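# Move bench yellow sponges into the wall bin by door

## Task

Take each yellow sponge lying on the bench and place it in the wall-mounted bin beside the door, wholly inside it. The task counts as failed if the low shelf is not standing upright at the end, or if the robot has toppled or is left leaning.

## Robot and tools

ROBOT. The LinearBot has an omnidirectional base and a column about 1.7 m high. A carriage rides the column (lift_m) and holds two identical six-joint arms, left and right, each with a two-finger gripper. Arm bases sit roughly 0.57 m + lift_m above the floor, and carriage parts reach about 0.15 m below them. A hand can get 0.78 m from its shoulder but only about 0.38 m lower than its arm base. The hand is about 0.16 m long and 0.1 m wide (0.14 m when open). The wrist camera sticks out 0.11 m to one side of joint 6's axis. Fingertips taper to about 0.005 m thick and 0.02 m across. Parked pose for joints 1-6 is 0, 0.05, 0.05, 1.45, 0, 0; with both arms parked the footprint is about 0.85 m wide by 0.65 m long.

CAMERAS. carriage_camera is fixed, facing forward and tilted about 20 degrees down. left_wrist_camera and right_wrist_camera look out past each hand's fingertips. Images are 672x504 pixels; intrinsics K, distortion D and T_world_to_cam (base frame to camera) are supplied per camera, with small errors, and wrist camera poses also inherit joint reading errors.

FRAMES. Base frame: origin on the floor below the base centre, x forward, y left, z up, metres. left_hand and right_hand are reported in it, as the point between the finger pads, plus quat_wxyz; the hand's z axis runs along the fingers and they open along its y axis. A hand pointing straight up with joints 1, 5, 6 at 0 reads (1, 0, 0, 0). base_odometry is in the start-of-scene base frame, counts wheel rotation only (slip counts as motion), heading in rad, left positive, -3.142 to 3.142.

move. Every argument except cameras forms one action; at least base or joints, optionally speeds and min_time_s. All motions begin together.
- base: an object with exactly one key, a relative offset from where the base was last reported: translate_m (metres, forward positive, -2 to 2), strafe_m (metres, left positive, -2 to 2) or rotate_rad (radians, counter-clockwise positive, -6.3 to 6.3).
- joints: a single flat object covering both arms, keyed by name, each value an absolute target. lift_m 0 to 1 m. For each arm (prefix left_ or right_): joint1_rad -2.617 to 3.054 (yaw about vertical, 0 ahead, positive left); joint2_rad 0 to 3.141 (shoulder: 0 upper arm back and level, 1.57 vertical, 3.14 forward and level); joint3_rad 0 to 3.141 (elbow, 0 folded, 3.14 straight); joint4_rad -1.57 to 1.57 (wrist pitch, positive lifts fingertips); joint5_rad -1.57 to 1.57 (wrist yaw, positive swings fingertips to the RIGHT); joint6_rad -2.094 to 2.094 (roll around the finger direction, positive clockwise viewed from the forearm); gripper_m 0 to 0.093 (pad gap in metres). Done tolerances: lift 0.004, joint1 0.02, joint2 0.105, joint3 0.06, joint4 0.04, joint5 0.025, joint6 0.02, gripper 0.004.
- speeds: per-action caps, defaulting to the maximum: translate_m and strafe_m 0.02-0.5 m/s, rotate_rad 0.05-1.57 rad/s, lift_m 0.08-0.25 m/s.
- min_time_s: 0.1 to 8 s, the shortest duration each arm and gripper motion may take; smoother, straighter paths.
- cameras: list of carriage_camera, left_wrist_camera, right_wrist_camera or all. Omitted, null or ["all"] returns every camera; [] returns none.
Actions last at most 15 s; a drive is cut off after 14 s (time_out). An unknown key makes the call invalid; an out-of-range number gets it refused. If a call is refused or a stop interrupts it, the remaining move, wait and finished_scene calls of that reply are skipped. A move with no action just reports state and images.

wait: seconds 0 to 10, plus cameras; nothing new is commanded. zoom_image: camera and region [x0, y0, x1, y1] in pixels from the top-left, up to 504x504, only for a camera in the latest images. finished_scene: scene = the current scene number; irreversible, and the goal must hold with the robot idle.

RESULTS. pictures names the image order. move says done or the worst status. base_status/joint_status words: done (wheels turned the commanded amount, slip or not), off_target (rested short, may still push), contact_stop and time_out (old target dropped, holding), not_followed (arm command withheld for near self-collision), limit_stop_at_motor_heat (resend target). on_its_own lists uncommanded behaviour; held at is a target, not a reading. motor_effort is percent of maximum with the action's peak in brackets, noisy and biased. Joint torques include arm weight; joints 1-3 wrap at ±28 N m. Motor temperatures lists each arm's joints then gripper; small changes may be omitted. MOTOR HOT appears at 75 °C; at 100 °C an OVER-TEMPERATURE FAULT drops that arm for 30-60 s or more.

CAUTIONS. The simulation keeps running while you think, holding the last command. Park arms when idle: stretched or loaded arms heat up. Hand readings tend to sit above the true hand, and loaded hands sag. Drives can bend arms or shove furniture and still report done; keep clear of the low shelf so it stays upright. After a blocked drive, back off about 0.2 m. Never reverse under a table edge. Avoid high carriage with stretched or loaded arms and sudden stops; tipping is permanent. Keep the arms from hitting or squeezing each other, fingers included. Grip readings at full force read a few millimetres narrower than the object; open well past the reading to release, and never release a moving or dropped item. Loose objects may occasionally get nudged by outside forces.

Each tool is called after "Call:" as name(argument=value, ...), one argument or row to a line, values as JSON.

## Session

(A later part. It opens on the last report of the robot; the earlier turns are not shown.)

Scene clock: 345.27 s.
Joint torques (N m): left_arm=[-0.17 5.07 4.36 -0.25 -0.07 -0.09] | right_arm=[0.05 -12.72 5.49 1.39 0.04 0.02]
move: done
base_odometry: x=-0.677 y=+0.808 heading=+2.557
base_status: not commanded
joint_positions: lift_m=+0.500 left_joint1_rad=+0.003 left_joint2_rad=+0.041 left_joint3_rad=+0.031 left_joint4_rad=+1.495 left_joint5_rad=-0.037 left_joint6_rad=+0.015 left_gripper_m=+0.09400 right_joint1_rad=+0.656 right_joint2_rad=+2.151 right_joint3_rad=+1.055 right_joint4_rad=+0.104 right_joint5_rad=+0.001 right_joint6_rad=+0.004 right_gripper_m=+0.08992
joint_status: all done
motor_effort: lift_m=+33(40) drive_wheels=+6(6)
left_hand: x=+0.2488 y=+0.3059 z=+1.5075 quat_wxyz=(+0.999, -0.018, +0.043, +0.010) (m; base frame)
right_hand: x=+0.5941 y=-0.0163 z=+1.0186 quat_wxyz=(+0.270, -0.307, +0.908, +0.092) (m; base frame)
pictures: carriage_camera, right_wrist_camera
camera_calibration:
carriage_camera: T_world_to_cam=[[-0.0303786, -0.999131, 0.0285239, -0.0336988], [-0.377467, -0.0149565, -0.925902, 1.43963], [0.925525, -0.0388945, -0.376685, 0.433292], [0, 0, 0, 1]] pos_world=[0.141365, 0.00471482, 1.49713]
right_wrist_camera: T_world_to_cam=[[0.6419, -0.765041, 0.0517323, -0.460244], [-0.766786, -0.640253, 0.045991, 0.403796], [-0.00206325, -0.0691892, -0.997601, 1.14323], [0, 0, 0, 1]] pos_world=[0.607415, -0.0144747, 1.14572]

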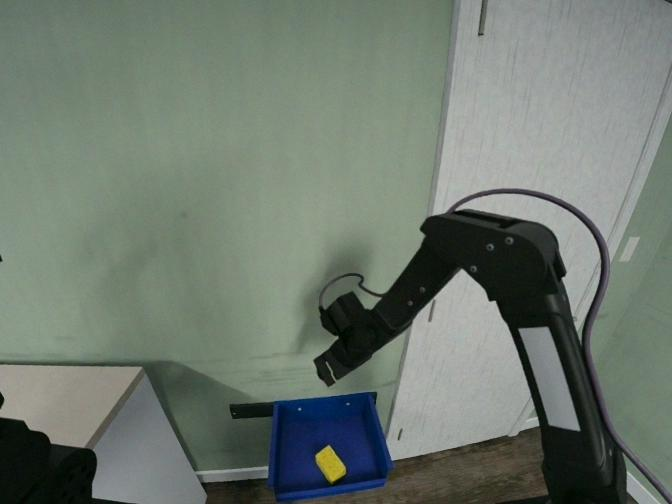

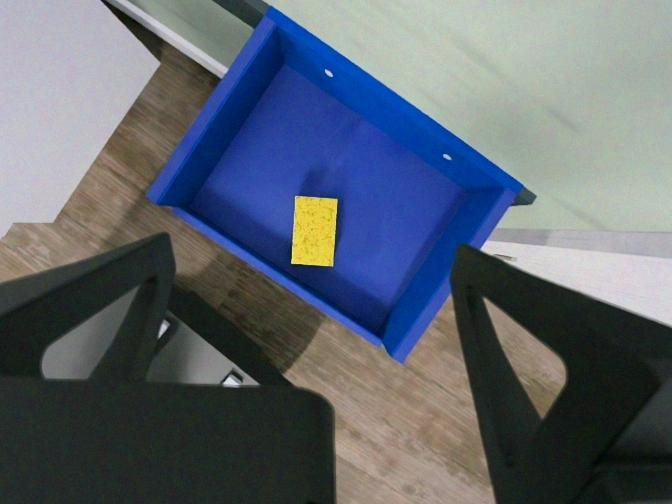

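Call:
move(
  base={"translate_m":-0.5},
  speeds={"translate_m":0.3},
  joints={"right_joint1_rad":0,"right_joint2_rad":0.3,"right_joint3_rad":0.1,"right_joint4_rad":1.2},
  min_time_s=3,
  cameras=[],
)

Call:
move(
  base={"rotate_rad":-1.3},
  cameras=["carriage_camera"],
)

Call:
move(
  base={"rotate_rad":-1.6},
  joints={"lift_m":0.9},
  cameras=["carriage_camera"],
)

Scene clock: 356.13 s.
Joint torques (N m): left_arm=[-0.2 5.11 4.42 -0.27 -0.07 -0.07] | right_arm=[-1.05 1.99 5.98 0.93 0.03 0.01]
move: done
base_odometry: x=-0.260 y=+0.532 heading=+2.558
base_status: done
joint_positions: lift_m=+0.500 left_joint1_rad=+0.003 left_joint2_rad=+0.041 left_joint3_rad=+0.031 left_joint4_rad=+1.495 left_joint5_rad=-0.037 left_joint6_rad=+0.015 left_gripper_m=+0.09400 right_joint1_rad=+0.007 right_joint2_rad=+0.306 right_joint3_rad=+0.104 right_joint4_rad=+1.184 right_joint5_rad=+0.001 right_joint6_rad=+0.004 right_gripper_m=+0.08992
joint_status: all done
motor_effort: lift_m=+33(33) drive_wheels=+1(20)
left_hand: x=+0.2487 y=+0.3060 z=+1.5075 quat_wxyz=(+0.999, -0.018, +0.043, +0.010) (m; base frame)
right_hand: x=+0.3828 y=-0.2984 z=+1.4877 quat_wxyz=(+0.957, +0.000, +0.290, +0.006) (m; base frame)
pictures: none
No camera images: "cameras" was empty.

Scene clock: 359.00 s.
Joint torques (N m): left_arm=[-0.18 5.04 4.38 -0.25 -0.05 -0.09] | right_arm=[-1.06 2.02 6.05 0.86 0.04 0.01]
Motor temperatures (°C): left_arm=[26 36 35 27 28 27 27] | right_arm=[24 50 43 40 28 28 30]
move: done
base_odometry: x=-0.260 y=+0.532 heading=+1.258
base_status: done
joint_positions: lift_m=+0.500 left_joint1_rad=+0.003 left_joint2_rad=+0.041 left_joint3_rad=+0.031 left_joint4_rad=+1.495 left_joint5_rad=-0.037 left_joint6_rad=+0.015 left_gripper_m=+0.09401 right_joint1_rad=+0.007 right_joint2_rad=+0.306 right_joint3_rad=+0.104 right_joint4_rad=+1.190 right_joint5_rad=+0.001 right_joint6_rad=+0.004 right_gripper_m=+0.08992
joint_status: not commanded
motor_effort: lift_m=+33(33) drive_wheels=+7(17)
left_hand: x=+0.2487 y=+0.3060 z=+1.5075 quat_wxyz=(+0.999, -0.018, +0.043, +0.010) (m; base frame)
right_hand: x=+0.3817 y=-0.2984 z=+1.4885 quat_wxyz=(+0.958, +0.000, +0.287, +0.006) (m; base frame)
pictures: carriage_camera
camera_calibration:
carriage_camera: T_world_to_cam=[[-0.0303786, -0.999131, 0.0285239, -0.0336988], [-0.377467, -0.0149565, -0.925902, 1.43963], [0.925525, -0.0388945, -0.376685, 0.433292], [0, 0, 0, 1]] pos_world=[0.141365, 0.00471482, 1.49713]

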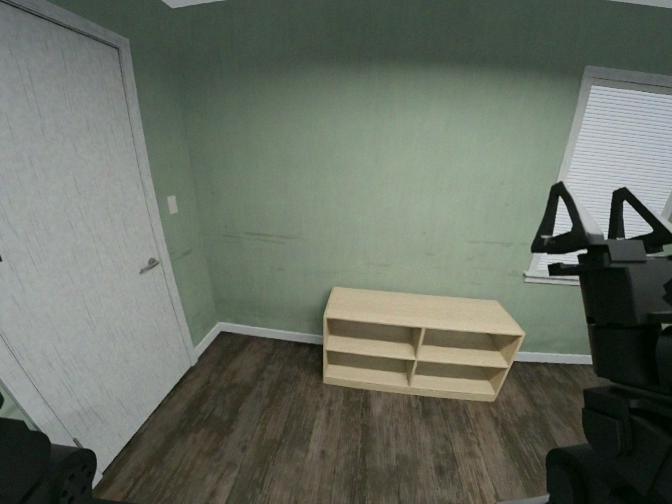

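Scene clock: 362.13 s.
Joint torques (N m): left_arm=[-0.21 5.08 4.37 -0.25 -0.07 -0.08] | right_arm=[-1.03 2.25 6.76 0.85 0.04 0.02]
move: done
base_odometry: x=-0.260 y=+0.532 heading=-0.342
base_status: done
joint_positions: lift_m=+0.900 left_joint1_rad=+0.003 left_joint2_rad=+0.041 left_joint3_rad=+0.031 left_joint4_rad=+1.494 left_joint5_rad=-0.037 left_joint6_rad=+0.015 left_gripper_m=+0.09402 right_joint1_rad=+0.007 right_joint2_rad=+0.303 right_joint3_rad=+0.095 right_joint4_rad=+1.192 right_joint5_rad=+0.001 right_joint6_rad=+0.004 right_gripper_m=+0.08993
joint_status: all done
motor_effort: lift_m=+33(41) drive_wheels=+8(19)
left_hand: x=+0.2489 y=+0.3060 z=+1.9075 quat_wxyz=(+0.999, -0.018, +0.043, +0.010) (m; base frame)
right_hand: x=+0.3821 y=-0.2984 z=+1.8860 quat_wxyz=(+0.957, +0.000, +0.289, +0.006) (m; base frame)
pictures: carriage_camera
camera_calibration:
carriage_camera: T_world_to_cam=[[-0.0303786, -0.999131, 0.0285239, -0.0451084], [-0.377467, -0.0149565, -0.925902, 1.80999], [0.925525, -0.0388945, -0.376685, 0.583966], [0, 0, 0, 1]] pos_world=[0.141365, 0.00471482, 1.89713]

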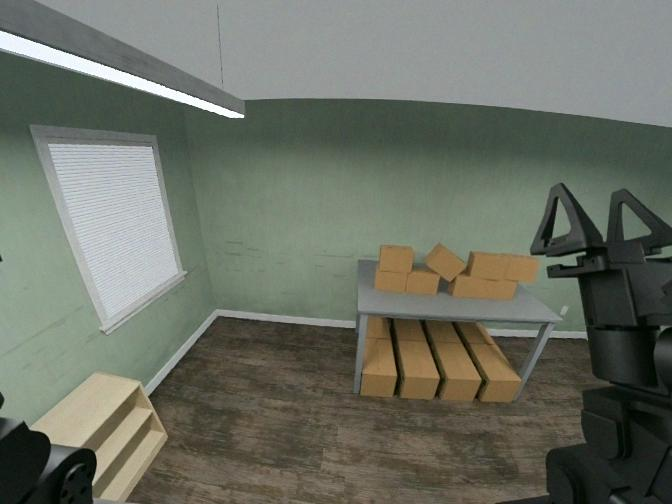

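Call:
finished_scene(
  scene=2,
)

The scene is finished: the task was done.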